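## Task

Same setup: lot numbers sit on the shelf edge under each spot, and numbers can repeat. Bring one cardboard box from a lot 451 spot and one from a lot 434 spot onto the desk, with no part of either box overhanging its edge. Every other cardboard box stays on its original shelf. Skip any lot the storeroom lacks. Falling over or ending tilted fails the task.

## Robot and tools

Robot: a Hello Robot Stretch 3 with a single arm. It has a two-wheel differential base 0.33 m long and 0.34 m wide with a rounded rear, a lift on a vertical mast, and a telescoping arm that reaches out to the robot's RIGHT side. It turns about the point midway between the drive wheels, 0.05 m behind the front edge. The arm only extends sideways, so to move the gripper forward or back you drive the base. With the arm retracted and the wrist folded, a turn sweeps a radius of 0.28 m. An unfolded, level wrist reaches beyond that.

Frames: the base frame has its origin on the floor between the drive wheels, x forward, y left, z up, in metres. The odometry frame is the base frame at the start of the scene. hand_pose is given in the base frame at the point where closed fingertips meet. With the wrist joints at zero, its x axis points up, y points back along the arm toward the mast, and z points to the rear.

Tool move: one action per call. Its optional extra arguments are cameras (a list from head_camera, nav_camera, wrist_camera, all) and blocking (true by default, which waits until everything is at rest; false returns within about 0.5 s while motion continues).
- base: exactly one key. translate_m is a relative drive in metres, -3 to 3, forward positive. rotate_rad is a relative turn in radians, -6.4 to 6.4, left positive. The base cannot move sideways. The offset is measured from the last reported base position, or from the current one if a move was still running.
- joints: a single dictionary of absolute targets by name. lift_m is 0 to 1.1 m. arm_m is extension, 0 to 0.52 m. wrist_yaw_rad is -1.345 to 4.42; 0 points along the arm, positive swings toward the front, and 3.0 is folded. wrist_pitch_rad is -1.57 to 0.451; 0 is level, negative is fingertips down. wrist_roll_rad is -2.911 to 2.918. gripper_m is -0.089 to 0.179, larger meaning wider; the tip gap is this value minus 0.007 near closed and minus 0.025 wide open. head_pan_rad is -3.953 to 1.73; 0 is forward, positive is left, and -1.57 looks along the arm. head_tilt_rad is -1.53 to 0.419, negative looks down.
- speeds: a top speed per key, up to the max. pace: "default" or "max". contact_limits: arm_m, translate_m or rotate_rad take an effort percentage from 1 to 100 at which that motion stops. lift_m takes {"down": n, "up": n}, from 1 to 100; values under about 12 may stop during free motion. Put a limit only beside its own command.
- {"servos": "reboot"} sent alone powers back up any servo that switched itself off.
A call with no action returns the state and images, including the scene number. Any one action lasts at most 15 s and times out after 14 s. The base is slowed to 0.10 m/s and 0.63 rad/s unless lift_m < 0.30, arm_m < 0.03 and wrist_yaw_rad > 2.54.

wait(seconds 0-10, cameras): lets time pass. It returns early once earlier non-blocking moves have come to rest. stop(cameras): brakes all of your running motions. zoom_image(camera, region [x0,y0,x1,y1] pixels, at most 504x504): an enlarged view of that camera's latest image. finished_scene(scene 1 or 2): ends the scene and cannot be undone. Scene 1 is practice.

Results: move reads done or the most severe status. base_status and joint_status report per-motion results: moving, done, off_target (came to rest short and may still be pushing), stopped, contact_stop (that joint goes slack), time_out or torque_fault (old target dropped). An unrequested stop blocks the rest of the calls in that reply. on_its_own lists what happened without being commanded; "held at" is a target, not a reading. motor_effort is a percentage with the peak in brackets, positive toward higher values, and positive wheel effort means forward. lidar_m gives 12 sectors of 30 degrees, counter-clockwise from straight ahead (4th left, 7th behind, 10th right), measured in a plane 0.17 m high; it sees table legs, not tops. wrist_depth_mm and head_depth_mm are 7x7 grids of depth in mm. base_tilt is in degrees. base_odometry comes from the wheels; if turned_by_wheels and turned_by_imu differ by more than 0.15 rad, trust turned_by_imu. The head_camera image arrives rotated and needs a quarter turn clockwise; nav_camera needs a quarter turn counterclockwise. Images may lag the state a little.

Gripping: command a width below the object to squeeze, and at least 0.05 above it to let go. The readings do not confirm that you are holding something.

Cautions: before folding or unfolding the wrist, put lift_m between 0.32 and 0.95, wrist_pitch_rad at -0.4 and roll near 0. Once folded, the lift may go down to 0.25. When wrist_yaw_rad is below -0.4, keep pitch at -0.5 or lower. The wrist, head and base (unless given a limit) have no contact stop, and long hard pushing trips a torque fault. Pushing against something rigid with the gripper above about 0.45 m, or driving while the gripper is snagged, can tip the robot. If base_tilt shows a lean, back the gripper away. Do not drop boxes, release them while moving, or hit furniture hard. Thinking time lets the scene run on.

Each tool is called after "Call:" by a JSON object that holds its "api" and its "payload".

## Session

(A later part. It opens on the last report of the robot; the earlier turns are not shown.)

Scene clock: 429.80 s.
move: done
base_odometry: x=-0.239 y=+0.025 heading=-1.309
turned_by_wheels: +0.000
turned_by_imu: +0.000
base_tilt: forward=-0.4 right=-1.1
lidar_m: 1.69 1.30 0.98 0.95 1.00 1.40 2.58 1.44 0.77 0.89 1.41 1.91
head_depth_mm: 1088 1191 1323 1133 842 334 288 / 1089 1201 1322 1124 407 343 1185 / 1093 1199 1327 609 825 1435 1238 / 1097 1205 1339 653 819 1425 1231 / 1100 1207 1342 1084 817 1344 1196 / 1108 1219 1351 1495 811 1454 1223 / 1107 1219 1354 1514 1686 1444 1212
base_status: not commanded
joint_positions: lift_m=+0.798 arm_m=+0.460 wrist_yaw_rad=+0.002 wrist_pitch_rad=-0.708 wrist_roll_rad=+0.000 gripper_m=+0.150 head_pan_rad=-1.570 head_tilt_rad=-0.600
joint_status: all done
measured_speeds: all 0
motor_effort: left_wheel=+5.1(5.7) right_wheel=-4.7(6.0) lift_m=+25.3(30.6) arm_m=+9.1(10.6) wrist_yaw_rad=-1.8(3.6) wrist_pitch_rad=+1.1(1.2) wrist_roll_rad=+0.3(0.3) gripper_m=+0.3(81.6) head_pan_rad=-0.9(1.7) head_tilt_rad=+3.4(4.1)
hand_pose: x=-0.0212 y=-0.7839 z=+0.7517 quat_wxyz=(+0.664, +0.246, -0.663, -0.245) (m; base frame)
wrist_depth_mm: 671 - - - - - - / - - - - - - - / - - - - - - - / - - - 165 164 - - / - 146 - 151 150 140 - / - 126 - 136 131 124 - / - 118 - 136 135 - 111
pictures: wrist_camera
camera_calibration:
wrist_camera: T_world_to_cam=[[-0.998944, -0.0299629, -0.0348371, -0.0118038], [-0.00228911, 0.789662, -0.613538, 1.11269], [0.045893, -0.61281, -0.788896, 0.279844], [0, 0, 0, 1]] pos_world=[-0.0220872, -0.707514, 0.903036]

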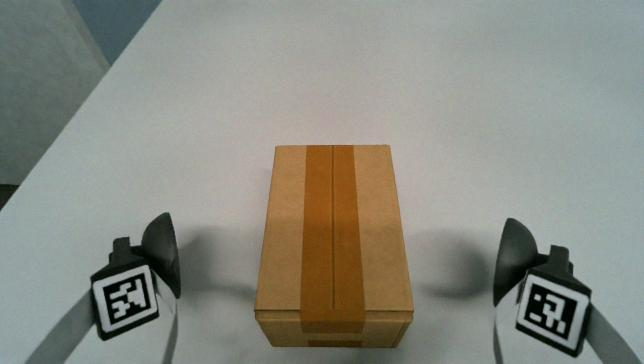

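Call:
{"api": "move", "payload": {"joints": {"lift_m": 0.88}}}

Call:
{"api": "move", "payload": {"joints": {"arm_m": 0.0, "wrist_pitch_rad": -0.4}, "speeds": {"arm_m": 0.25}}}

Call:
{"api": "move", "payload": {"base": {"rotate_rad": 2.9}, "joints": {"lift_m": 0.6, "wrist_yaw_rad": 3.0, "gripper_m": 0.03, "head_pan_rad": 0, "head_tilt_rad": -0.3}}}

Call:
{"api": "move", "payload": {"joints": {"lift_m": 0.27}, "cameras": ["nav_camera"]}}

Scene clock: 445.30 s.
move: done
base_odometry: x=-0.239 y=+0.025 heading=-1.309
turned_by_wheels: +0.000
turned_by_imu: +0.000
base_tilt: forward=-0.2 right=-1.3
lidar_m: 1.69 1.30 0.97 0.95 1.00 1.41 2.58 1.43 0.77 0.89 1.40 1.91
head_depth_mm: 1085 1189 1321 1133 310 - 1187 / 1089 1197 1304 409 752 1406 1238 / 1097 1205 595 970 829 1439 1232 / 1100 1205 1296 789 824 1421 1223 / 1100 1207 1346 1087 814 1346 1194 / 1104 1221 1349 1496 809 1460 1214 / 1108 1217 1350 1512 1664 1451 1212
base_status: not commanded
joint_positions: lift_m=+0.880 arm_m=+0.460 wrist_yaw_rad=+0.002 wrist_pitch_rad=-0.709 wrist_roll_rad=+0.000 gripper_m=+0.150 head_pan_rad=-1.570 head_tilt_rad=-0.600
joint_status: all done
measured_speeds: all 0
motor_effort: left_wheel=+5.1(5.6) right_wheel=-4.8(6.0) lift_m=+28.9(33.9) arm_m=+7.9(9.7) wrist_yaw_rad=-2.5(3.9) wrist_pitch_rad=+1.2(1.3) wrist_roll_rad=+0.0(0.3) gripper_m=+0.4(1.2) head_pan_rad=-0.5(1.4) head_tilt_rad=+3.2(4.1)
hand_pose: x=-0.0212 y=-0.7837 z=+0.8336 quat_wxyz=(+0.664, +0.246, -0.662, -0.245) (m; base frame)
wrist_depth_mm: 686 - - - - - - / - - - - - - - / - 892 - - - - - / - - - - - - - / - 146 - 234 - 140 - / - 125 - 218 - 124 - / - 118 - 200 - - 111
pictures: none

Scene clock: 449.20 s.
move: done
base_odometry: x=-0.239 y=+0.025 heading=-1.309
turned_by_wheels: +0.000
turned_by_imu: +0.000
base_tilt: forward=-0.3 right=-1.3
lidar_m: 1.69 1.30 0.97 0.95 1.00 1.40 2.58 1.43 0.77 0.89 1.40 1.91
head_depth_mm: 1089 1196 1326 1131 845 1411 - / 1094 1199 1320 1126 836 1446 - / 1095 1209 1334 1109 827 451 - / 1096 1214 1334 1098 823 293 295 / 1103 1207 1339 1090 819 1291 1166 / 1102 1213 1347 1503 812 1458 1214 / 1104 1220 1361 1509 1671 1448 1210
base_status: not commanded
joint_positions: lift_m=+0.880 arm_m=+0.001 wrist_yaw_rad=+0.002 wrist_pitch_rad=-0.420 wrist_roll_rad=+0.000 gripper_m=+0.150 head_pan_rad=-1.570 head_tilt_rad=-0.600
joint_status: all done
measured_speeds: all 0
motor_effort: left_wheel=+5.1(5.7) right_wheel=-5.3(6.2) lift_m=+26.4(29.2) arm_m=-12.1(15.0) wrist_yaw_rad=-2.5(3.8) wrist_pitch_rad=+3.2(6.9) wrist_roll_rad=+0.2(0.3) gripper_m=+0.4(1.2) head_pan_rad=-0.3(1.1) head_tilt_rad=+2.3(4.1)
hand_pose: x=-0.0210 y=-0.3697 z=+0.8923 quat_wxyz=(+0.692, +0.148, -0.691, -0.147) (m; base frame)
wrist_depth_mm: - - - - - - - / - - - - - - - / - - - 553 - - - / - - - - - - - / - - - - - 140 - / - 126 - - - 124 - / - - - - - - 114
pictures: none

Scene clock: 454.90 s.
move: done
base_odometry: x=-0.239 y=+0.025 heading=+1.590
turned_by_wheels: +2.900
turned_by_imu: +2.854
base_tilt: forward=-0.5 right=-1.2
lidar_m: 2.58 2.53 0.77 0.77 0.89 1.55 1.69 1.80 1.08 0.95 0.95 1.12
head_depth_mm: 2493 2518 1588 1601 1620 1635 1533 / 2418 2554 2672 2834 2894 1945 1541 / 2369 2493 2585 2751 2819 2021 1548 / 2316 2439 2527 2655 2700 2003 1527 / 2245 2360 2465 2573 2692 1989 1528 / 2172 2279 2414 2522 2588 1982 1528 / 2105 2238 2321 2424 2520 1986 1517
base_status: done
joint_positions: lift_m=+0.600 arm_m=+0.001 wrist_yaw_rad=+2.997 wrist_pitch_rad=-0.419 wrist_roll_rad=+0.000 gripper_m=+0.030 head_pan_rad=+0.000 head_tilt_rad=-0.300
joint_status: all done
measured_speeds: all 0
motor_effort: left_wheel=-9.3(12.5) right_wheel=+8.1(13.1) lift_m=+30.2(31.5) arm_m=-13.0(14.0) wrist_yaw_rad=+2.4(6.0) wrist_pitch_rad=+3.1(3.2) wrist_roll_rad=+0.1(0.4) gripper_m=+0.4(81.0) head_pan_rad=-2.9(6.9) head_tilt_rad=-2.8(7.8)
hand_pose: x=+0.0111 y=+0.0764 z=+0.6124 quat_wxyz=(+0.197, +0.700, +0.097, +0.679) (m; base frame)
wrist_depth_mm: - 137 - - - - - / - 147 - - - - - / - 161 - - - - - / - 184 - - - - - / - - 207 - - - - / 890 898 130 147 130 866 881 / 795 796 262 761 727 764 759
pictures: none

Scene clock: 458.73 s.
move: done
base_odometry: x=-0.239 y=+0.025 heading=+1.590
turned_by_wheels: +0.000
turned_by_imu: +0.000
base_tilt: forward=-0.2 right=-1.2
lidar_m: 2.58 2.53 0.77 0.77 0.89 1.55 1.69 1.81 1.08 0.95 0.95 1.12
head_depth_mm: 2442 2534 1589 1602 1618 1630 1529 / 2416 2546 2656 2809 2905 1937 1549 / 2336 2478 2614 2764 2825 2005 1546 / 2290 2415 2533 2668 2745 2007 1536 / 2254 2315 2458 2590 2685 1983 1527 / 2174 2279 2405 2508 2643 1969 1530 / 2130 2226 2313 2432 2519 1966 1515
base_status: not commanded
joint_positions: lift_m=+0.270 arm_m=+0.001 wrist_yaw_rad=+2.997 wrist_pitch_rad=-0.419 wrist_roll_rad=+0.000 gripper_m=+0.030 head_pan_rad=+0.000 head_tilt_rad=-0.300
joint_status: all done
measured_speeds: all 0
motor_effort: left_wheel=-8.8(9.5) right_wheel=+9.0(9.6) lift_m=+23.6(26.7) arm_m=-11.8(13.0) wrist_yaw_rad=+2.4(3.7) wrist_pitch_rad=+3.0(3.2) wrist_roll_rad=+0.1(0.4) gripper_m=-0.1(0.8) head_pan_rad=-2.8(3.7) head_tilt_rad=-3.8(3.8)
hand_pose: x=+0.0111 y=+0.0764 z=+0.2824 quat_wxyz=(+0.197, +0.700, +0.097, +0.679) (m; base frame)
wrist_depth_mm: - 137 - - - - - / - 148 - - - - - / 905 162 833 883 863 855 827 / 704 186 640 693 685 683 676 / 583 564 206 556 568 563 557 / 493 493 130 150 130 480 483 / 263 267 247 257 402 422 421
pictures: nav_camera (sideways)
camera_calibration:
nav_camera: T_world_to_cam=[[0.270173, 0.0170567, 0.962661, -1.21163], [0.0143322, -0.999804, 0.0136925, 0.0322163], [0.962705, 0.0100977, -0.270365, 0.299239], [0, 0, 0, 1]] pos_world=[0.0388093, 0.0498547, 1.24685]

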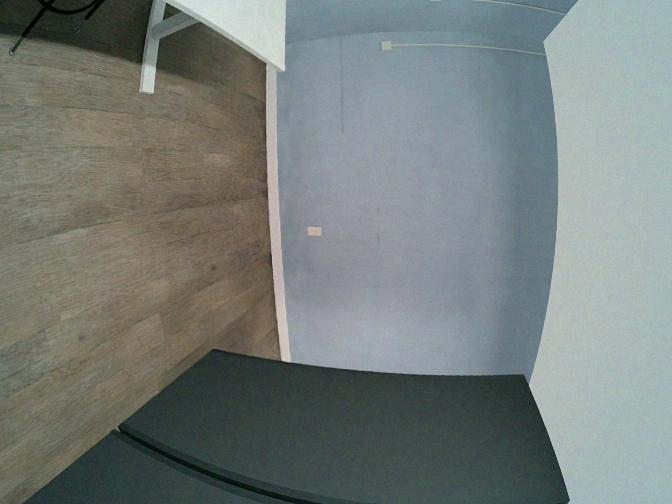

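Call:
{"api": "move", "payload": {"base": {"translate_m": 1.98}, "pace": "max"}}

Call:
{"api": "move", "payload": {"base": {"rotate_rad": -1.33}, "pace": "max", "cameras": ["nav_camera"]}}

Scene clock: 477.40 s.
move: done
base_odometry: x=-0.277 y=+2.004 heading=+1.590
turned_by_wheels: +0.000
turned_by_imu: +0.001
base_tilt: forward=-0.2 right=-1.2
lidar_m: 0.67 0.67 0.79 1.43 1.52 1.79 3.61 0.96 0.62 0.75 1.26 0.76
head_depth_mm: 614 647 681 724 771 819 879 / 599 628 660 700 743 791 844 / 582 611 644 679 720 765 813 / 568 593 623 659 697 740 787 / 554 580 608 639 677 714 758 / 539 566 593 622 656 690 733 / 527 550 577 606 638 671 711
base_status: done
joint_positions: lift_m=+0.270 arm_m=+0.001 wrist_yaw_rad=+2.997 wrist_pitch_rad=-0.419 wrist_roll_rad=+0.000 gripper_m=+0.030 head_pan_rad=+0.000 head_tilt_rad=-0.301
joint_status: not commanded
measured_speeds: all 0
motor_effort: left_wheel=-0.2(13.3) right_wheel=+4.2(14.0) lift_m=+29.9(31.4) arm_m=-10.0(12.2) wrist_yaw_rad=+2.1(3.7) wrist_pitch_rad=+3.1(3.2) wrist_roll_rad=-0.1(0.3) gripper_m=+0.2(1.2) head_pan_rad=-3.1(3.7) head_tilt_rad=+0.4(3.2)
hand_pose: x=+0.0110 y=+0.0764 z=+0.2824 quat_wxyz=(+0.197, +0.700, +0.097, +0.679) (m; base frame)
wrist_depth_mm: - 137 - - - - 595 / - 147 - - - - 608 / 894 162 839 865 864 819 632 / 707 187 640 692 685 675 650 / 587 560 208 550 565 565 560 / 499 494 130 150 130 485 477 / 263 268 246 258 402 418 422
pictures: none

Scene clock: 479.37 s.
move: done
base_odometry: x=-0.277 y=+2.004 heading=+0.261
turned_by_wheels: -1.330
turned_by_imu: -1.305
base_tilt: forward=-0.5 right=-1.1
lidar_m: 1.97 0.92 0.69 0.67 0.70 0.98 1.78 1.52 1.91 1.77 0.70 0.62
head_depth_mm: 1709 1777 1856 1950 2012 981 966 / 1702 1788 1856 1942 2066 2029 1557 / 1690 1777 1865 1954 2053 2014 1551 / 1698 1778 1847 1966 2049 1991 1534 / 1708 1781 1860 1972 2054 1975 1523 / 1704 1781 1873 1955 2070 1984 1524 / 1676 1762 1835 1877 1929 1821 1516
base_status: done
joint_positions: lift_m=+0.270 arm_m=+0.001 wrist_yaw_rad=+2.997 wrist_pitch_rad=-0.419 wrist_roll_rad=+0.000 gripper_m=+0.030 head_pan_rad=+0.000 head_tilt_rad=-0.301
joint_status: not commanded
measured_speeds: all 0
motor_effort: left_wheel=+5.7(14.3) right_wheel=-9.2(15.4) lift_m=+29.2(30.4) arm_m=-12.5(13.4) wrist_yaw_rad=+2.5(2.8) wrist_pitch_rad=+3.0(3.2) wrist_roll_rad=+0.0(0.3) gripper_m=+0.5(0.9) head_pan_rad=-2.8(3.5) head_tilt_rad=+1.7(2.0)
hand_pose: x=+0.0110 y=+0.0764 z=+0.2824 quat_wxyz=(+0.197, +0.700, +0.097, +0.679) (m; base frame)
wrist_depth_mm: 617 137 626 - - - - / - 148 - - - - - / - 161 170 796 - 780 798 / 700 187 641 699 692 674 666 / 584 556 207 553 569 562 557 / 497 497 130 150 130 481 484 / 264 267 246 258 401 418 417
pictures: nav_camera (sideways)
camera_calibration:
nav_camera: T_world_to_cam=[[0.270781, 0.0170545, 0.96249, -1.21134], [0.0143402, -0.999804, 0.0136813, 0.0322313], [0.962534, 0.0100976, -0.270973, 0.299976], [0, 0, 0, 1]] pos_world=[0.038808, 0.0498547, 1.24675]

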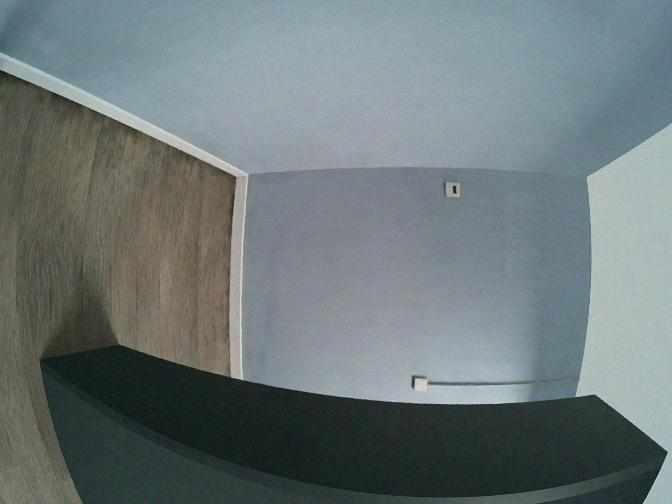

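Call:
{"api": "move", "payload": {"base": {"translate_m": 1.35}, "pace": "max", "joints": {"head_pan_rad": -1.57, "head_tilt_rad": -0.3}, "cameras": ["nav_camera", "head_camera"]}}

Scene clock: 493.43 s.
move: done
base_odometry: x=+1.027 y=+2.352 heading=+0.261
turned_by_wheels: +0.000
turned_by_imu: +0.001
base_tilt: forward=-0.3 right=-1.3
lidar_m: 0.63 0.66 0.64 0.63 0.66 0.92 2.77 0.54 0.55 2.20 0.86 0.65
head_depth_mm: 1420 1185 1201 1230 1313 1270 1379 / 2652 2021 2107 2203 1901 1760 1462 / 3047 3719 3898 - 2739 2016 1559 / 3137 3742 - - 2870 2008 1550 / 3162 3692 3865 - 2866 1982 1531 / 2339 2403 2489 2560 2516 1973 1527 / 1649 1684 1710 1748 1791 1782 1517
base_status: done
joint_positions: lift_m=+0.270 arm_m=+0.001 wrist_yaw_rad=+2.997 wrist_pitch_rad=-0.419 wrist_roll_rad=+0.000 gripper_m=+0.030 head_pan_rad=-1.570 head_tilt_rad=-0.301
joint_status: all done
measured_speeds: all 0
motor_effort: left_wheel=+4.3(13.8) right_wheel=+3.4(13.5) lift_m=+28.1(29.6) arm_m=-6.0(10.9) wrist_yaw_rad=+2.1(3.2) wrist_pitch_rad=+3.2(3.2) wrist_roll_rad=-0.1(0.3) gripper_m=+0.1(1.1) head_pan_rad=+3.6(4.9) head_tilt_rad=+5.4(6.1)
hand_pose: x=+0.0110 y=+0.0764 z=+0.2824 quat_wxyz=(+0.197, +0.700, +0.097, +0.679) (m; base frame)
wrist_depth_mm: 584 137 613 621 627 625 637 / 627 148 174 - - - 712 / - 161 170 - - 767 748 / 687 186 221 695 686 679 677 / 592 565 206 546 569 565 560 / 499 492 130 150 130 481 478 / 263 268 245 257 401 421 419
pictures: head_camera (sideways), nav_camera (sideways)
camera_calibration:
head_camera: T_world_to_cam=[[-0.0464633, 0.245345, -0.968322, 1.27609], [0.997523, -0.0398615, -0.0579642, 0.0689902], [-0.05282, -0.968616, -0.242885, 0.272054], [0, 0, 0, 1]] pos_world=[0.00484193, -0.0468172, 1.30574]
nav_camera: T_world_to_cam=[[0.0172984, -0.270766, 0.96249, -1.20978], [-0.99979, -0.0152709, 0.0136728, 0.0385038], [0.010996, -0.962524, -0.270973, 0.30583], [0, 0, 0, 1]] pos_world=[0.05606, -0.0326101, 1.24675]

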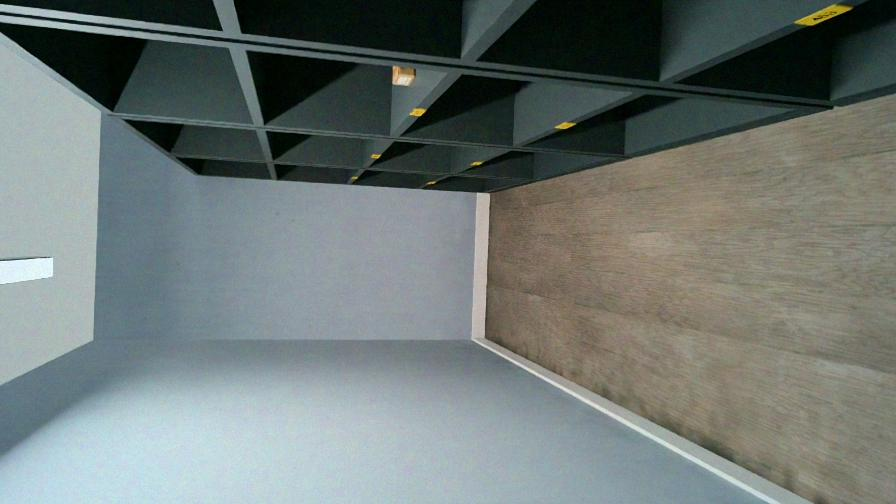

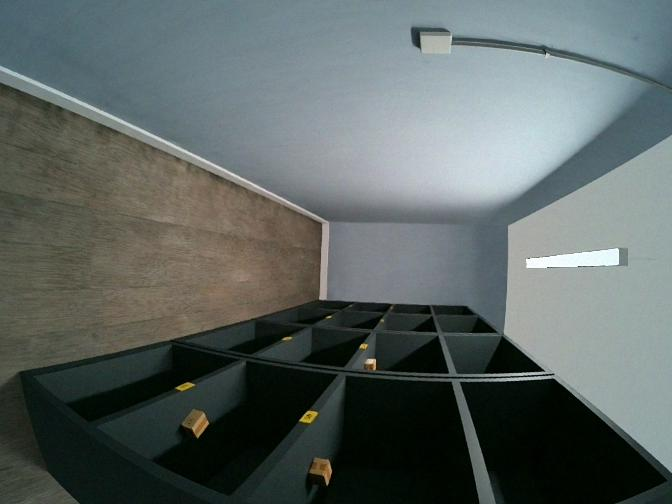

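Call:
{"api": "zoom_image", "payload": {"camera": "head_camera", "region": [330, 60, 630, 200]}}

Call:
{"api": "move", "payload": {"joints": {"head_pan_rad": -2.2, "head_tilt_rad": -0.4}, "pace": "max", "cameras": ["head_camera"]}}

Scaled by 1.680 from the camera's 896x504 image, which has a finer 1280x720 frame.

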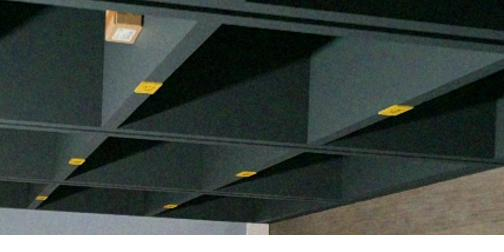

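Scene clock: 499.93 s.
move: done
base_odometry: x=+1.027 y=+2.352 heading=+0.261
turned_by_wheels: +0.000
turned_by_imu: +0.000
base_tilt: forward=-0.3 right=-1.3
lidar_m: 0.63 0.66 0.64 0.63 0.65 0.92 2.78 0.54 0.55 2.20 0.87 0.65
head_depth_mm: 486 530 581 647 722 822 951 / 447 483 526 574 639 713 811 / 492 782 518 553 594 640 706 / 666 1250 1362 933 1247 1060 865 / 1178 1289 1373 927 1428 1052 1293 / 1129 1198 1287 1204 1405 1494 1357 / 1074 1134 1228 1318 1463 1626 1388
base_status: not commanded
joint_positions: lift_m=+0.270 arm_m=+0.001 wrist_yaw_rad=+2.997 wrist_pitch_rad=-0.419 wrist_roll_rad=+0.000 gripper_m=+0.030 head_pan_rad=-2.213 head_tilt_rad=-0.396
joint_status: all done
measured_speeds: all 0
motor_effort: left_wheel=+4.5(5.0) right_wheel=+2.6(3.7) lift_m=+27.3(28.1) arm_m=-3.5(4.6) wrist_yaw_rad=+1.0(3.2) wrist_pitch_rad=+3.1(3.2) wrist_roll_rad=+0.0(0.3) gripper_m=+0.7(0.8) head_pan_rad=-0.9(3.8) head_tilt_rad=-3.7(7.2)
hand_pose: x=+0.0110 y=+0.0764 z=+0.2824 quat_wxyz=(+0.197, +0.700, +0.097, +0.679) (m; base frame)
wrist_depth_mm: 586 137 608 619 624 632 628 / 622 147 174 - - - 708 / - 161 170 - - 775 756 / 672 187 221 694 687 679 666 / 582 550 207 556 567 568 558 / 491 492 130 150 130 480 475 / 263 268 247 258 400 420 421
pictures: head_camera (sideways)
camera_calibration:
head_camera: T_world_to_cam=[[0.164553, 0.297067, -0.940571, 1.23848], [0.777579, -0.62576, -0.0616007, 0.0751183], [-0.606872, -0.721232, -0.333963, 0.393928], [0, 0, 0, 1]] pos_world=[-0.0231426, -0.0367929, 1.30107]

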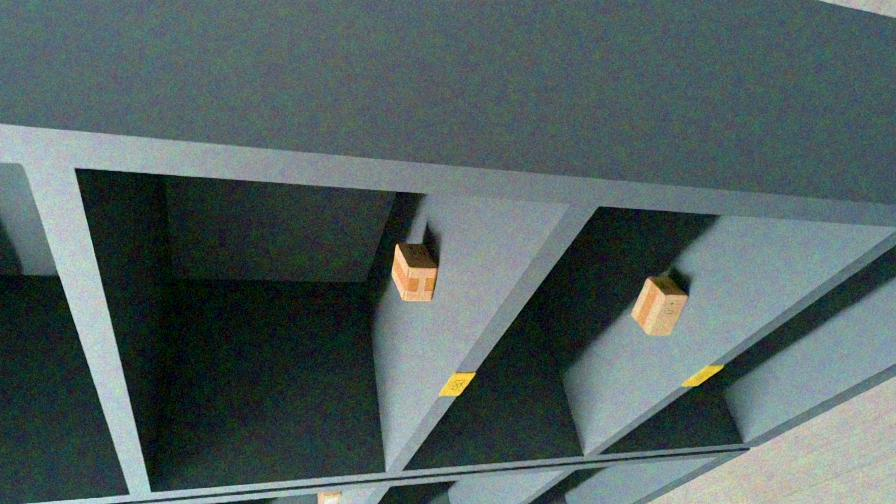

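Call:
{"api": "zoom_image", "payload": {"camera": "head_camera", "region": [410, 340, 510, 420]}}

Call:
{"api": "zoom_image", "payload": {"camera": "head_camera", "region": [660, 340, 760, 420]}}

Call:
{"api": "move", "payload": {"base": {"rotate_rad": -1.57}, "joints": {"head_pan_rad": -0.8, "head_tilt_rad": -0.3}, "pace": "max"}}

Call:
{"api": "move", "payload": {"base": {"translate_m": 0.55}, "pace": "max", "cameras": ["head_camera", "nav_camera"]}}

Scaled by 5.040 from the camera's 896x504 image, which has a finer 1280x720 frame.

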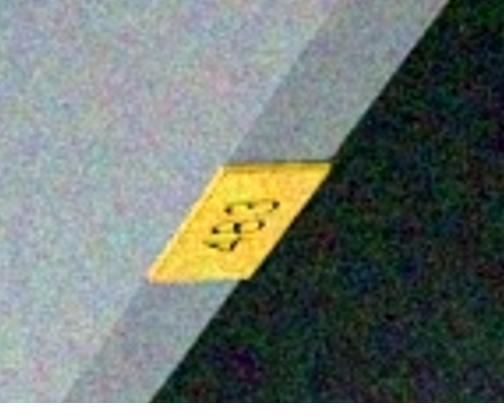

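Scaled by 5.040 from the camera's 896x504 image, which has a finer 1280x720 frame.

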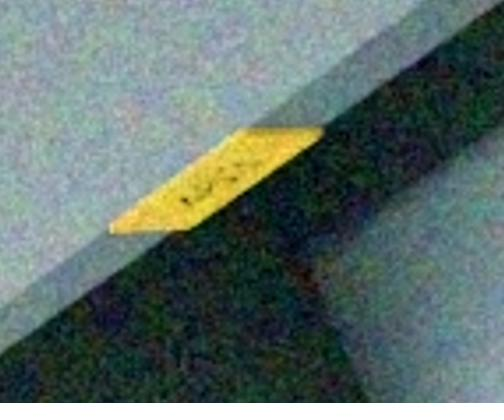

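Scene clock: 509.77 s.
move: done
base_odometry: x=+1.027 y=+2.352 heading=-1.309
turned_by_wheels: -1.570
turned_by_imu: -1.539
base_tilt: forward=-0.3 right=-1.1
lidar_m: 2.04 0.85 0.65 0.63 0.66 0.64 0.63 0.66 0.95 2.77 0.54 0.56
head_depth_mm: 604 650 704 768 845 1807 1528 / 531 568 609 655 709 771 844 / 474 502 535 569 613 660 712 / 455 478 502 526 555 591 625 / 1179 697 1285 1261 710 1184 910 / 1238 875 1361 1253 862 1177 933 / 1152 1151 1239 1227 1338 1174 1382
base_status: done
joint_positions: lift_m=+0.270 arm_m=+0.001 wrist_yaw_rad=+2.997 wrist_pitch_rad=-0.419 wrist_roll_rad=+0.000 gripper_m=+0.030 head_pan_rad=-0.793 head_tilt_rad=-0.300
joint_status: all done
measured_speeds: all 0
motor_effort: left_wheel=+6.7(14.9) right_wheel=-8.6(15.3) lift_m=+26.7(27.4) arm_m=-11.2(11.2) wrist_yaw_rad=+2.5(2.8) wrist_pitch_rad=+3.1(3.2) wrist_roll_rad=+0.1(0.4) gripper_m=+0.2(0.7) head_pan_rad=-2.9(4.8) head_tilt_rad=+6.1(9.1)
hand_pose: x=+0.0110 y=+0.0764 z=+0.2824 quat_wxyz=(+0.197, +0.700, +0.097, +0.679) (m; base frame)
wrist_depth_mm: - 138 - - - - - / - 147 - - - - - / - 161 170 - - - - / 707 187 637 692 688 680 676 / 586 563 207 553 561 559 564 / 503 491 130 150 129 483 480 / 262 268 246 257 403 419 422
pictures: none

Scene clock: 512.93 s.
move: done
base_odometry: x=+1.169 y=+1.821 heading=-1.309
turned_by_wheels: +0.000
turned_by_imu: +0.000
base_tilt: forward=-0.3 right=-1.2
lidar_m: 1.95 0.81 0.62 0.60 0.63 0.90 1.17 1.23 0.42 0.56 0.90 0.83
head_depth_mm: 389 626 866 892 648 504 873 / 858 643 947 978 728 523 925 / 899 656 1011 1050 723 573 922 / 825 674 923 971 715 1073 917 / 757 695 832 877 759 981 914 / 696 711 760 798 833 897 930 / 730 797 1582 1009 1583 1175 1383
base_status: done
joint_positions: lift_m=+0.270 arm_m=+0.001 wrist_yaw_rad=+2.998 wrist_pitch_rad=-0.419 wrist_roll_rad=+0.000 gripper_m=+0.030 head_pan_rad=-0.800 head_tilt_rad=-0.300
joint_status: not commanded
measured_speeds: all 0
motor_effort: left_wheel=+1.2(15.5) right_wheel=+6.3(11.1) lift_m=+25.7(27.0) arm_m=-10.7(13.1) wrist_yaw_rad=+1.5(3.4) wrist_pitch_rad=+3.1(3.2) wrist_roll_rad=-0.2(0.3) gripper_m=+0.5(0.9) head_pan_rad=-2.9(3.8) head_tilt_rad=+4.6(6.1)
hand_pose: x=+0.0110 y=+0.0764 z=+0.2824 quat_wxyz=(+0.197, +0.700, +0.097, +0.680) (m; base frame)
wrist_depth_mm: - 137 - - - - - / - 148 - - - - - / - 162 170 - - - - / 679 184 219 703 684 688 676 / 582 561 207 551 568 565 563 / 496 494 130 150 130 480 478 / 263 268 246 258 400 422 419
pictures: head_camera (sideways), nav_camera (sideways)
camera_calibration:
head_camera: T_world_to_cam=[[-0.203614, 0.143189, -0.968524, 1.27729], [0.743944, 0.665723, -0.0579786, 0.0705627], [0.636466, -0.732332, -0.242075, 0.266718], [0, 0, 0, 1]] pos_world=[0.0378234, -0.0345429, 1.30574]
nav_camera: T_world_to_cam=[[0.200343, -0.181786, 0.962713, -1.21125], [-0.707199, -0.706882, 0.0136913, 0.0366778], [0.678036, -0.683572, -0.270178, 0.300776], [0, 0, 0, 1]] pos_world=[0.0646676, 0.0113399, 1.24685]

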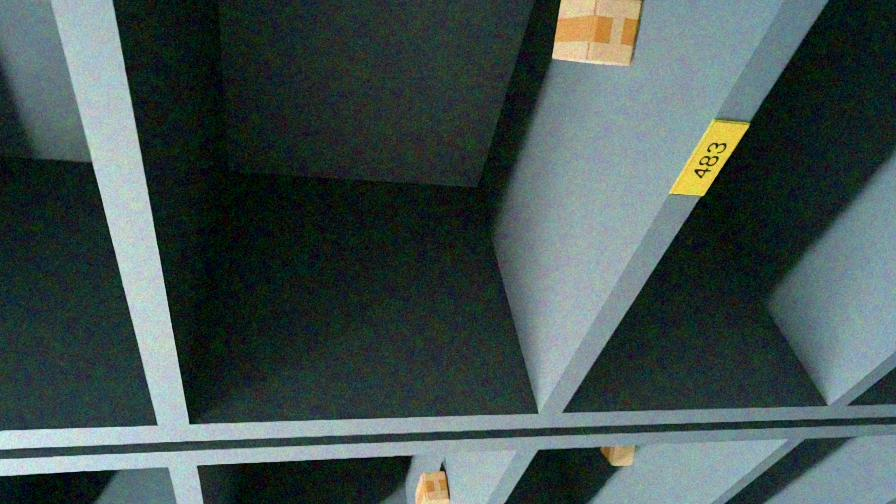

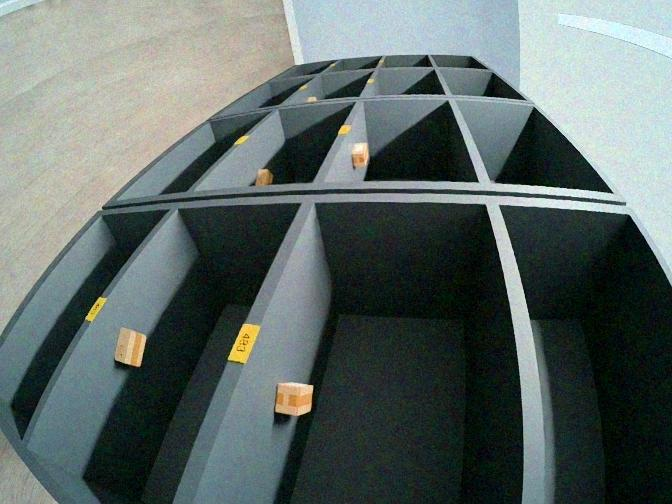

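Call:
{"api": "zoom_image", "payload": {"camera": "nav_camera", "region": [70, 270, 150, 370]}}

Call:
{"api": "zoom_image", "payload": {"camera": "nav_camera", "region": [220, 110, 380, 190]}}

Call:
{"api": "move", "payload": {"joints": {"head_pan_rad": -1.1, "head_tilt_rad": -0.6}, "base": {"translate_m": 0.6}, "pace": "max", "cameras": ["head_camera", "nav_camera"]}}

Scaled by 5.040 from the camera's 672x504 image, which has a finer 792x594 frame.

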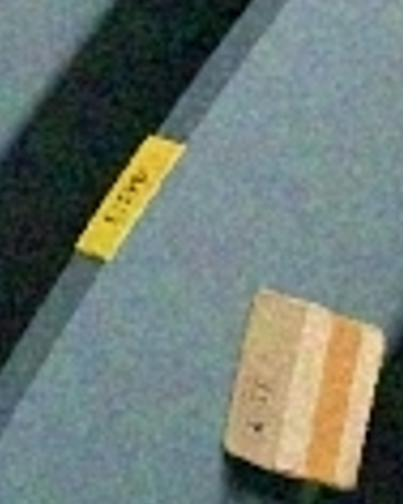

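Scaled by 3.150 from the camera's 672x504 image, which has a finer 792x594 frame.

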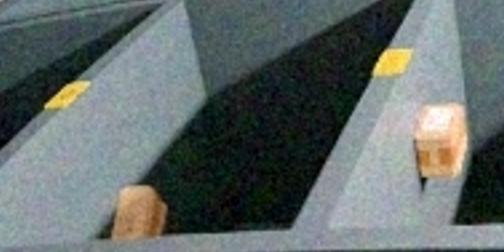

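Scene clock: 523.07 s.
move: done
base_odometry: x=+1.325 y=+1.242 heading=-1.309
turned_by_wheels: +0.000
turned_by_imu: +0.000
base_tilt: forward=-0.3 right=-1.5
lidar_m: 1.84 0.77 0.58 0.57 0.60 0.85 1.76 0.83 0.91 0.46 0.46 1.14
head_depth_mm: 350 434 597 602 501 885 735 / 362 388 423 486 584 855 735 / 375 408 457 509 567 659 766 / 835 911 878 582 1010 799 864 / 883 970 870 639 1076 888 1150 / 937 1039 859 671 1070 938 1158 / 1001 1125 776 1290 1061 1296 1183
base_status: done
joint_positions: lift_m=+0.270 arm_m=+0.001 wrist_yaw_rad=+2.998 wrist_pitch_rad=-0.419 wrist_roll_rad=+0.000 gripper_m=+0.030 head_pan_rad=-1.100 head_tilt_rad=-0.601
joint_status: all done
measured_speeds: all 0
motor_effort: left_wheel=+2.9(12.2) right_wheel=+3.3(14.1) lift_m=+25.1(25.8) arm_m=-7.8(10.1) wrist_yaw_rad=+2.5(3.7) wrist_pitch_rad=+3.2(3.2) wrist_roll_rad=+0.0(0.3) gripper_m=+0.5(0.9) head_pan_rad=+3.8(4.2) head_tilt_rad=-3.1(6.4)
hand_pose: x=+0.0109 y=+0.0764 z=+0.2824 quat_wxyz=(+0.197, +0.700, +0.097, +0.680) (m; base frame)
wrist_depth_mm: 531 137 540 - - - - / - 147 - - - - - / - 161 170 - - - - / 682 184 191 658 676 672 670 / 581 565 208 560 566 559 561 / 497 489 130 150 130 481 481 / 263 267 247 257 402 421 417
pictures: head_camera (sideways), nav_camera (sideways)
camera_calibration:
head_camera: T_world_to_cam=[[-0.277278, 0.44331, -0.852404, 1.12621], [0.899073, 0.432564, -0.0674959, 0.0820059], [0.338798, -0.785089, -0.518508, 0.628311], [0, 0, 0, 1]] pos_world=[0.0256751, -0.0414543, 1.29131]
nav_camera: T_world_to_cam=[[0.261411, -0.47659, 0.839361, -1.05069], [-0.883216, -0.468883, 0.00883742, 0.0440416], [0.38935, -0.743647, -0.543503, 0.658191], [0, 0, 0, 1]] pos_world=[0.057294, 0.00936341, 1.23925]

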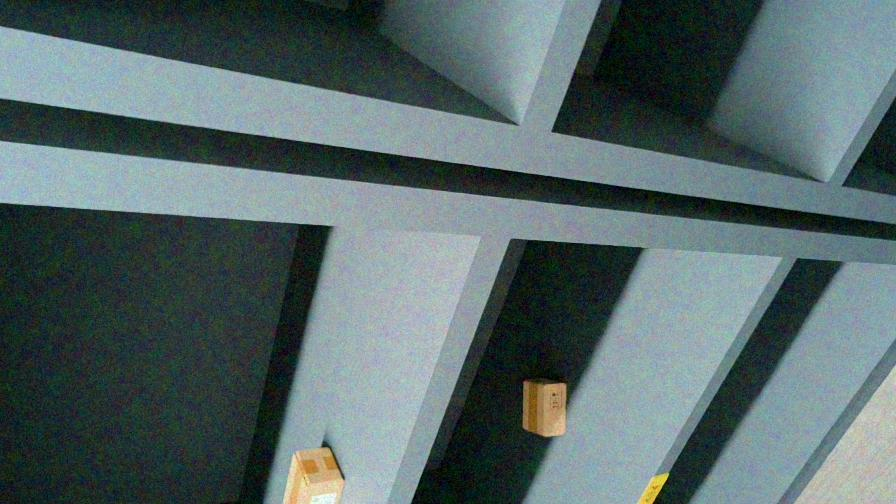

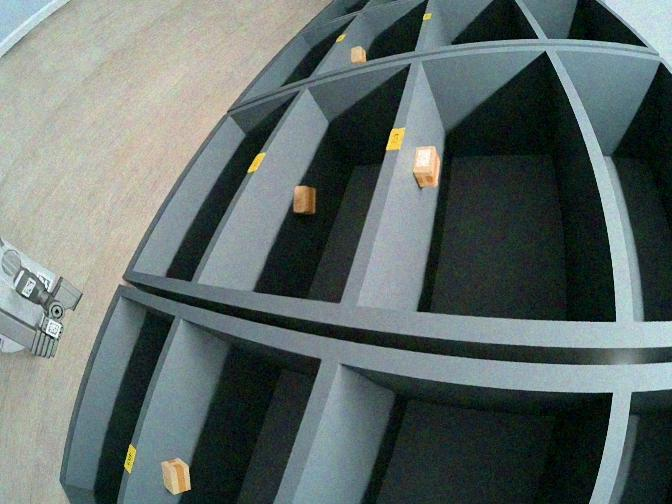

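Call:
{"api": "zoom_image", "payload": {"camera": "nav_camera", "region": [360, 110, 440, 170]}}

Call:
{"api": "zoom_image", "payload": {"camera": "nav_camera", "region": [220, 130, 300, 190]}}

Call:
{"api": "zoom_image", "payload": {"camera": "nav_camera", "region": [100, 430, 160, 490]}}

Call:
{"api": "zoom_image", "payload": {"camera": "nav_camera", "region": [320, 0, 450, 80]}}

Call:
{"api": "zoom_image", "payload": {"camera": "head_camera", "region": [600, 444, 700, 504]}}

Scaled by 6.300 from the camera's 672x504 image, which has a finer 792x594 frame.

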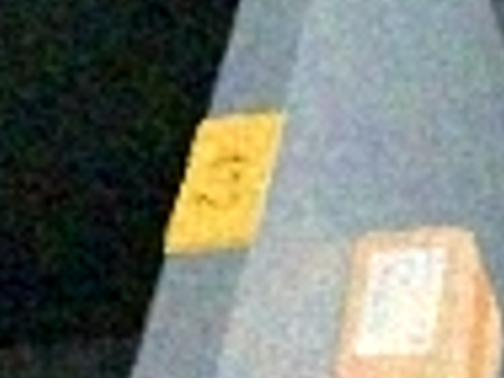

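Scaled by 6.300 from the camera's 672x504 image, which has a finer 792x594 frame.

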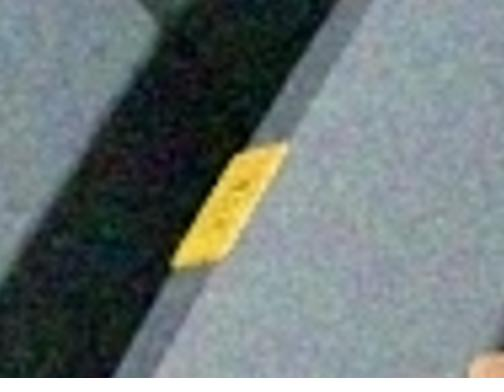

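Scaled by 8.400 from the camera's 672x504 image, which has a finer 792x594 frame.

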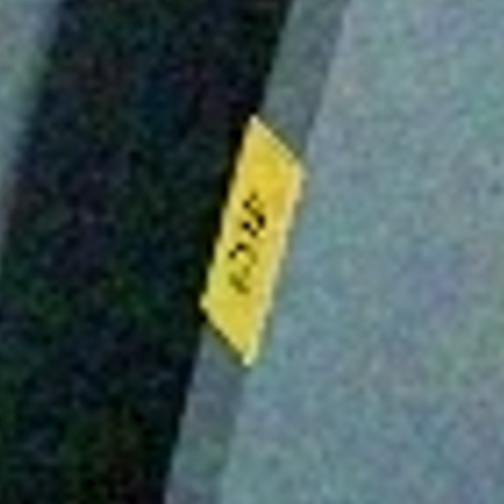

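Scaled by 3.877 from the camera's 672x504 image, which has a finer 792x594 frame.

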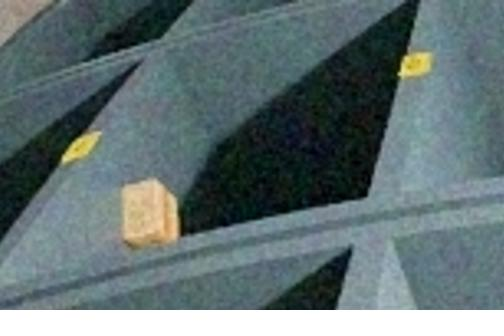

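Scaled by 5.040 from the camera's 896x504 image, which has a finer 1280x720 frame.

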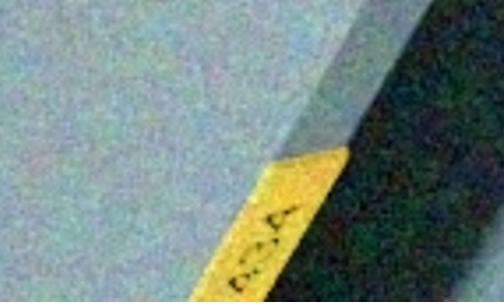

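Call:
{"api": "move", "payload": {"joints": {"head_pan_rad": -0.75, "head_tilt_rad": -0.45}, "pace": "max", "cameras": ["head_camera"]}}

Call:
{"api": "move", "payload": {"joints": {"head_pan_rad": -2.0, "head_tilt_rad": -0.6}, "pace": "max", "cameras": ["head_camera"]}}

Scene clock: 538.87 s.
move: done
base_odometry: x=+1.325 y=+1.242 heading=-1.309
turned_by_wheels: +0.000
turned_by_imu: +0.000
base_tilt: forward=-0.3 right=-1.2
lidar_m: 1.84 0.77 0.58 0.57 0.60 0.85 1.77 0.83 0.91 0.45 0.46 1.15
head_depth_mm: 580 896 938 834 552 533 570 / 591 988 1042 822 606 1008 811 / 604 1094 1145 815 1170 1000 824 / 624 1188 1257 803 1312 994 1204 / 760 1128 1191 922 1311 1065 1263 / 938 1036 1100 1180 1246 1414 1296 / 909 990 1082 1573 1807 1594 1338
base_status: not commanded
joint_positions: lift_m=+0.270 arm_m=+0.001 wrist_yaw_rad=+2.998 wrist_pitch_rad=-0.419 wrist_roll_rad=+0.000 gripper_m=+0.030 head_pan_rad=-0.738 head_tilt_rad=-0.451
joint_status: all done
measured_speeds: all 0
motor_effort: left_wheel=+2.8(3.2) right_wheel=+3.0(3.6) lift_m=+24.3(24.7) arm_m=-6.0(6.5) wrist_yaw_rad=+0.8(2.5) wrist_pitch_rad=+3.0(3.2) wrist_roll_rad=-0.1(0.3) gripper_m=+0.9(0.9) head_pan_rad=+1.7(5.6) head_tilt_rad=+4.1(6.3)
hand_pose: x=+0.0109 y=+0.0764 z=+0.2824 quat_wxyz=(+0.197, +0.700, +0.097, +0.680) (m; base frame)
wrist_depth_mm: 531 137 542 - - - - / - 148 - - - - - / - 161 170 - - - - / 677 183 191 657 690 680 665 / 590 562 206 557 565 565 557 / 503 496 130 150 130 484 479 / 262 268 247 258 402 419 418
pictures: head_camera (sideways)
camera_calibration:
head_camera: T_world_to_cam=[[-0.317979, 0.226607, -0.920618, 1.21546], [0.694489, 0.716699, -0.0634615, 0.0780439], [0.645425, -0.659539, -0.385272, 0.453071], [0, 0, 0, 1]] pos_world=[0.0398663, -0.0325479, 1.29848]

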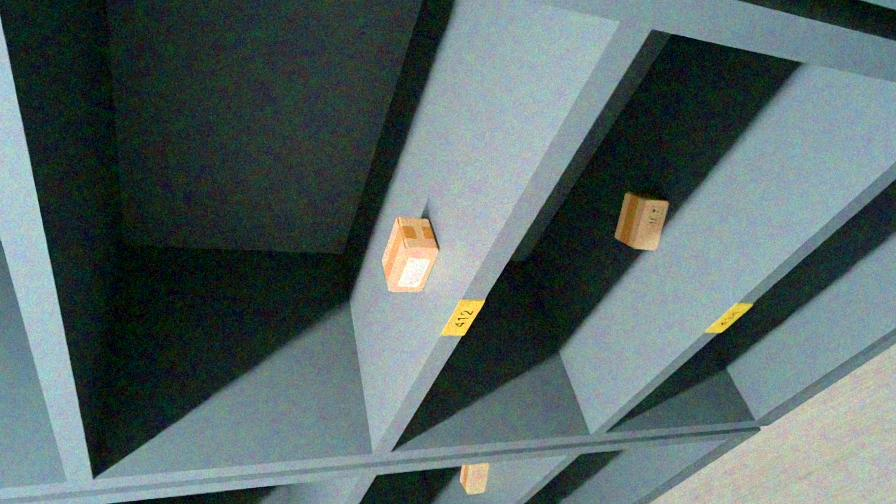

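Scene clock: 539.83 s.
move: done
base_odometry: x=+1.325 y=+1.242 heading=-1.309
turned_by_wheels: +0.000
turned_by_imu: +0.000
base_tilt: forward=-0.2 right=-1.3
lidar_m: 1.84 0.77 0.58 0.57 0.60 0.85 1.76 0.84 0.91 0.46 0.46 1.15
head_depth_mm: 875 926 911 711 1044 977 1195 / 861 958 921 664 1113 935 1172 / 822 914 904 623 1099 879 1161 / 791 867 893 589 1090 861 1108 / 756 828 873 583 1046 865 1078 / 726 794 837 579 1007 860 757 / 697 758 801 572 966 859 718
base_status: not commanded
joint_positions: lift_m=+0.270 arm_m=+0.001 wrist_yaw_rad=+2.998 wrist_pitch_rad=-0.419 wrist_roll_rad=+0.000 gripper_m=+0.030 head_pan_rad=-2.029 head_tilt_rad=-0.598
joint_status: all done
measured_speeds: all 0
motor_effort: left_wheel=+2.8(3.3) right_wheel=+3.7(3.7) lift_m=+24.1(24.7) arm_m=-5.7(6.1) wrist_yaw_rad=+2.0(2.6) wrist_pitch_rad=+3.1(3.2) wrist_roll_rad=-0.2(0.3) gripper_m=+0.2(0.8) head_pan_rad=+2.1(4.9) head_tilt_rad=-4.9(7.5)
hand_pose: x=+0.0109 y=+0.0764 z=+0.2824 quat_wxyz=(+0.197, +0.700, +0.097, +0.680) (m; base frame)
wrist_depth_mm: 530 137 544 - - - - / - 148 - - - - - / - 161 170 - - - - / 689 183 191 660 676 672 675 / 587 556 206 546 562 570 558 / 497 494 130 150 130 479 481 / 262 268 246 257 400 421 421
pictures: head_camera (sideways)
camera_calibration:
head_camera: T_world_to_cam=[[0.187486, 0.48519, -0.854073, 1.12553], [0.885024, -0.46064, -0.0674045, 0.0819774], [-0.426124, -0.743238, -0.515768, 0.629364], [0, 0, 0, 1]] pos_world=[-0.0153849, -0.0405645, 1.29141]

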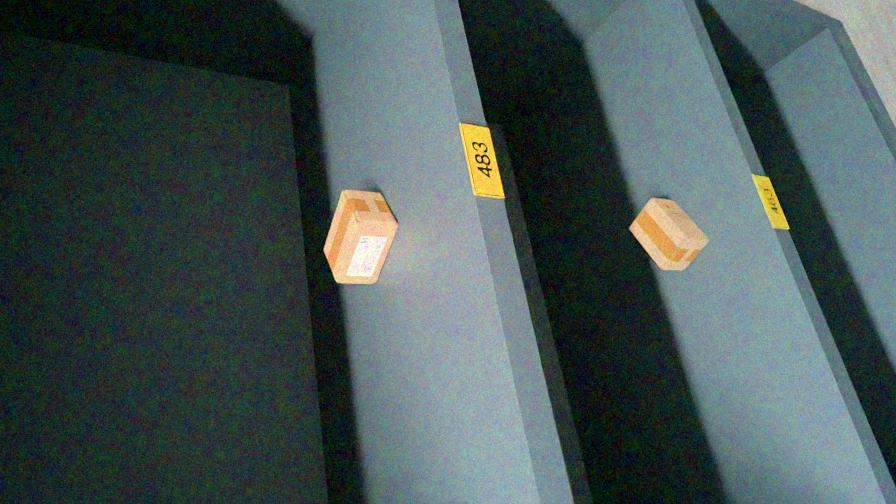

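Call:
{"api": "zoom_image", "payload": {"camera": "head_camera", "region": [740, 160, 800, 240]}}

Call:
{"api": "move", "payload": {"joints": {"head_pan_rad": -0.75, "head_tilt_rad": -0.45}, "base": {"translate_m": 0.45}, "pace": "max", "cameras": ["head_camera"]}}

Call:
{"api": "move", "payload": {"joints": {"head_pan_rad": -1.4, "head_tilt_rad": -0.6}, "pace": "max", "cameras": ["head_camera"]}}

Scaled by 6.300 from the camera's 896x504 image, which has a finer 1280x720 frame.

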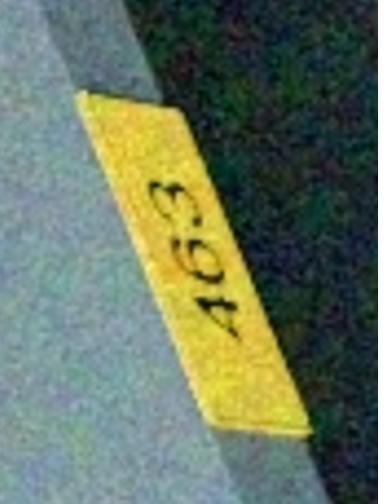

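Scene clock: 550.50 s.
move: done
base_odometry: x=+1.441 y=+0.807 heading=-1.309
turned_by_wheels: +0.000
turned_by_imu: +0.001
base_tilt: forward=-0.3 right=-1.2
lidar_m: 1.77 0.74 0.56 0.55 0.58 0.82 2.21 1.23 0.51 0.91 0.82 0.77
head_depth_mm: 578 899 957 835 579 1013 809 / 589 848 935 826 639 1008 809 / 600 765 838 812 1020 1002 831 / 622 694 756 791 910 960 1127 / 657 707 764 827 909 1008 1125 / 1201 1536 1495 1688 1337 1563 1337 / 1299 1432 1462 1616 1732 1604 1333
base_status: done
joint_positions: lift_m=+0.270 arm_m=+0.001 wrist_yaw_rad=+2.998 wrist_pitch_rad=-0.419 wrist_roll_rad=+0.000 gripper_m=+0.030 head_pan_rad=-0.748 head_tilt_rad=-0.450
joint_status: all done
measured_speeds: all 0
motor_effort: left_wheel=+2.1(12.0) right_wheel=+5.9(14.8) lift_m=+29.7(29.9) arm_m=-1.9(4.0) wrist_yaw_rad=+1.5(2.8) wrist_pitch_rad=+3.1(3.2) wrist_roll_rad=-0.1(0.3) gripper_m=+0.1(0.8) head_pan_rad=-3.1(4.8) head_tilt_rad=+4.0(6.8)
hand_pose: x=+0.0109 y=+0.0764 z=+0.2824 quat_wxyz=(+0.197, +0.700, +0.097, +0.680) (m; base frame)
wrist_depth_mm: 526 137 532 531 539 541 - / - 148 - - - - - / - 162 170 - - - - / 671 183 190 653 665 644 667 / 590 561 207 558 564 563 560 / 496 497 130 150 131 481 478 / 262 268 248 258 401 424 418
pictures: head_camera (sideways)
camera_calibration:
head_camera: T_world_to_cam=[[-0.314883, 0.228903, -0.921115, 1.21603], [0.701509, 0.709834, -0.0634129, 0.0779147], [0.639323, -0.666138, -0.384092, 0.451551], [0, 0, 0, 1]] pos_world=[0.0395636, -0.0328646, 1.29848]

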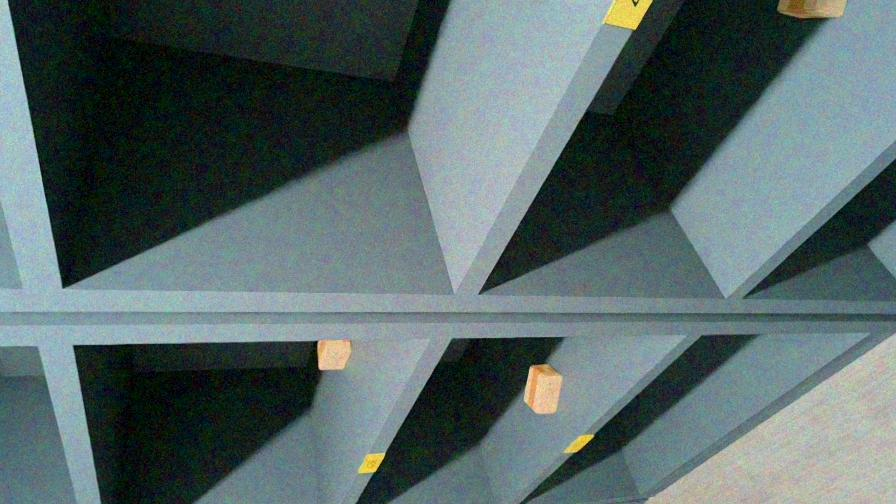

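Scene clock: 551.30 s.
move: done
base_odometry: x=+1.441 y=+0.807 heading=-1.309
turned_by_wheels: +0.000
turned_by_imu: +0.000
base_tilt: forward=-0.3 right=-1.2
lidar_m: 1.77 0.74 0.56 0.55 0.58 0.82 2.21 1.23 0.51 0.91 0.82 0.77
head_depth_mm: 713 778 831 606 867 864 757 / 728 794 848 599 1026 877 772 / 741 810 858 595 1064 876 788 / 756 827 875 588 1052 869 1081 / 772 843 882 583 1083 868 1107 / 784 865 868 577 1069 860 1121 / 802 888 855 601 1070 855 1141
base_status: not commanded
joint_positions: lift_m=+0.270 arm_m=+0.001 wrist_yaw_rad=+2.998 wrist_pitch_rad=-0.419 wrist_roll_rad=+0.000 gripper_m=+0.030 head_pan_rad=-1.420 head_tilt_rad=-0.597
joint_status: all done
measured_speeds: all 0
motor_effort: left_wheel=+1.5(2.4) right_wheel=+6.4(6.6) lift_m=+31.0(31.3) arm_m=-1.9(2.2) wrist_yaw_rad=+2.1(2.7) wrist_pitch_rad=+3.0(3.1) wrist_roll_rad=+0.0(0.3) gripper_m=+0.4(0.8) head_pan_rad=+0.4(4.7) head_tilt_rad=-5.1(9.1)
hand_pose: x=+0.0109 y=+0.0764 z=+0.2824 quat_wxyz=(+0.197, +0.700, +0.097, +0.680) (m; base frame)
wrist_depth_mm: 527 137 534 531 544 544 - / - 148 - - - - - / - 161 171 - - - - / 674 182 190 662 664 655 671 / 587 561 207 548 565 566 563 / 499 494 130 150 130 483 474 / 263 267 246 257 401 419 419
pictures: head_camera (sideways)
camera_calibration:
head_camera: T_world_to_cam=[[-0.123397, 0.504797, -0.854373, 1.12788], [0.989504, 0.127827, -0.0673889, 0.0813189], [0.075194, -0.853722, -0.515272, 0.625686], [0, 0, 0, 1]] pos_world=[0.0116641, -0.0455851, 1.29151]

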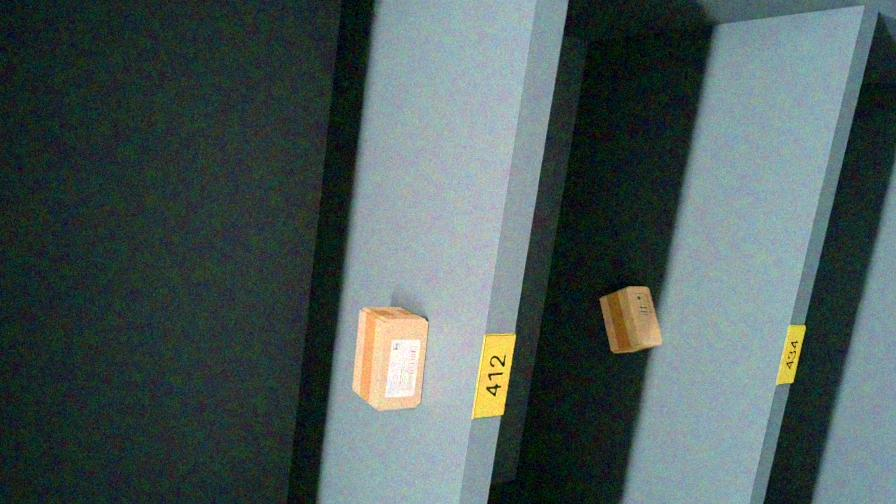

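Call:
{"api": "zoom_image", "payload": {"camera": "head_camera", "region": [570, 260, 690, 380]}}

Scaled by 4.200 from the camera's 896x504 image, which has a finer 1280x720 frame.

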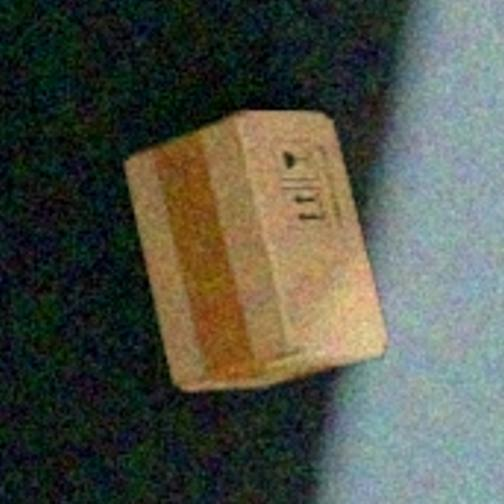

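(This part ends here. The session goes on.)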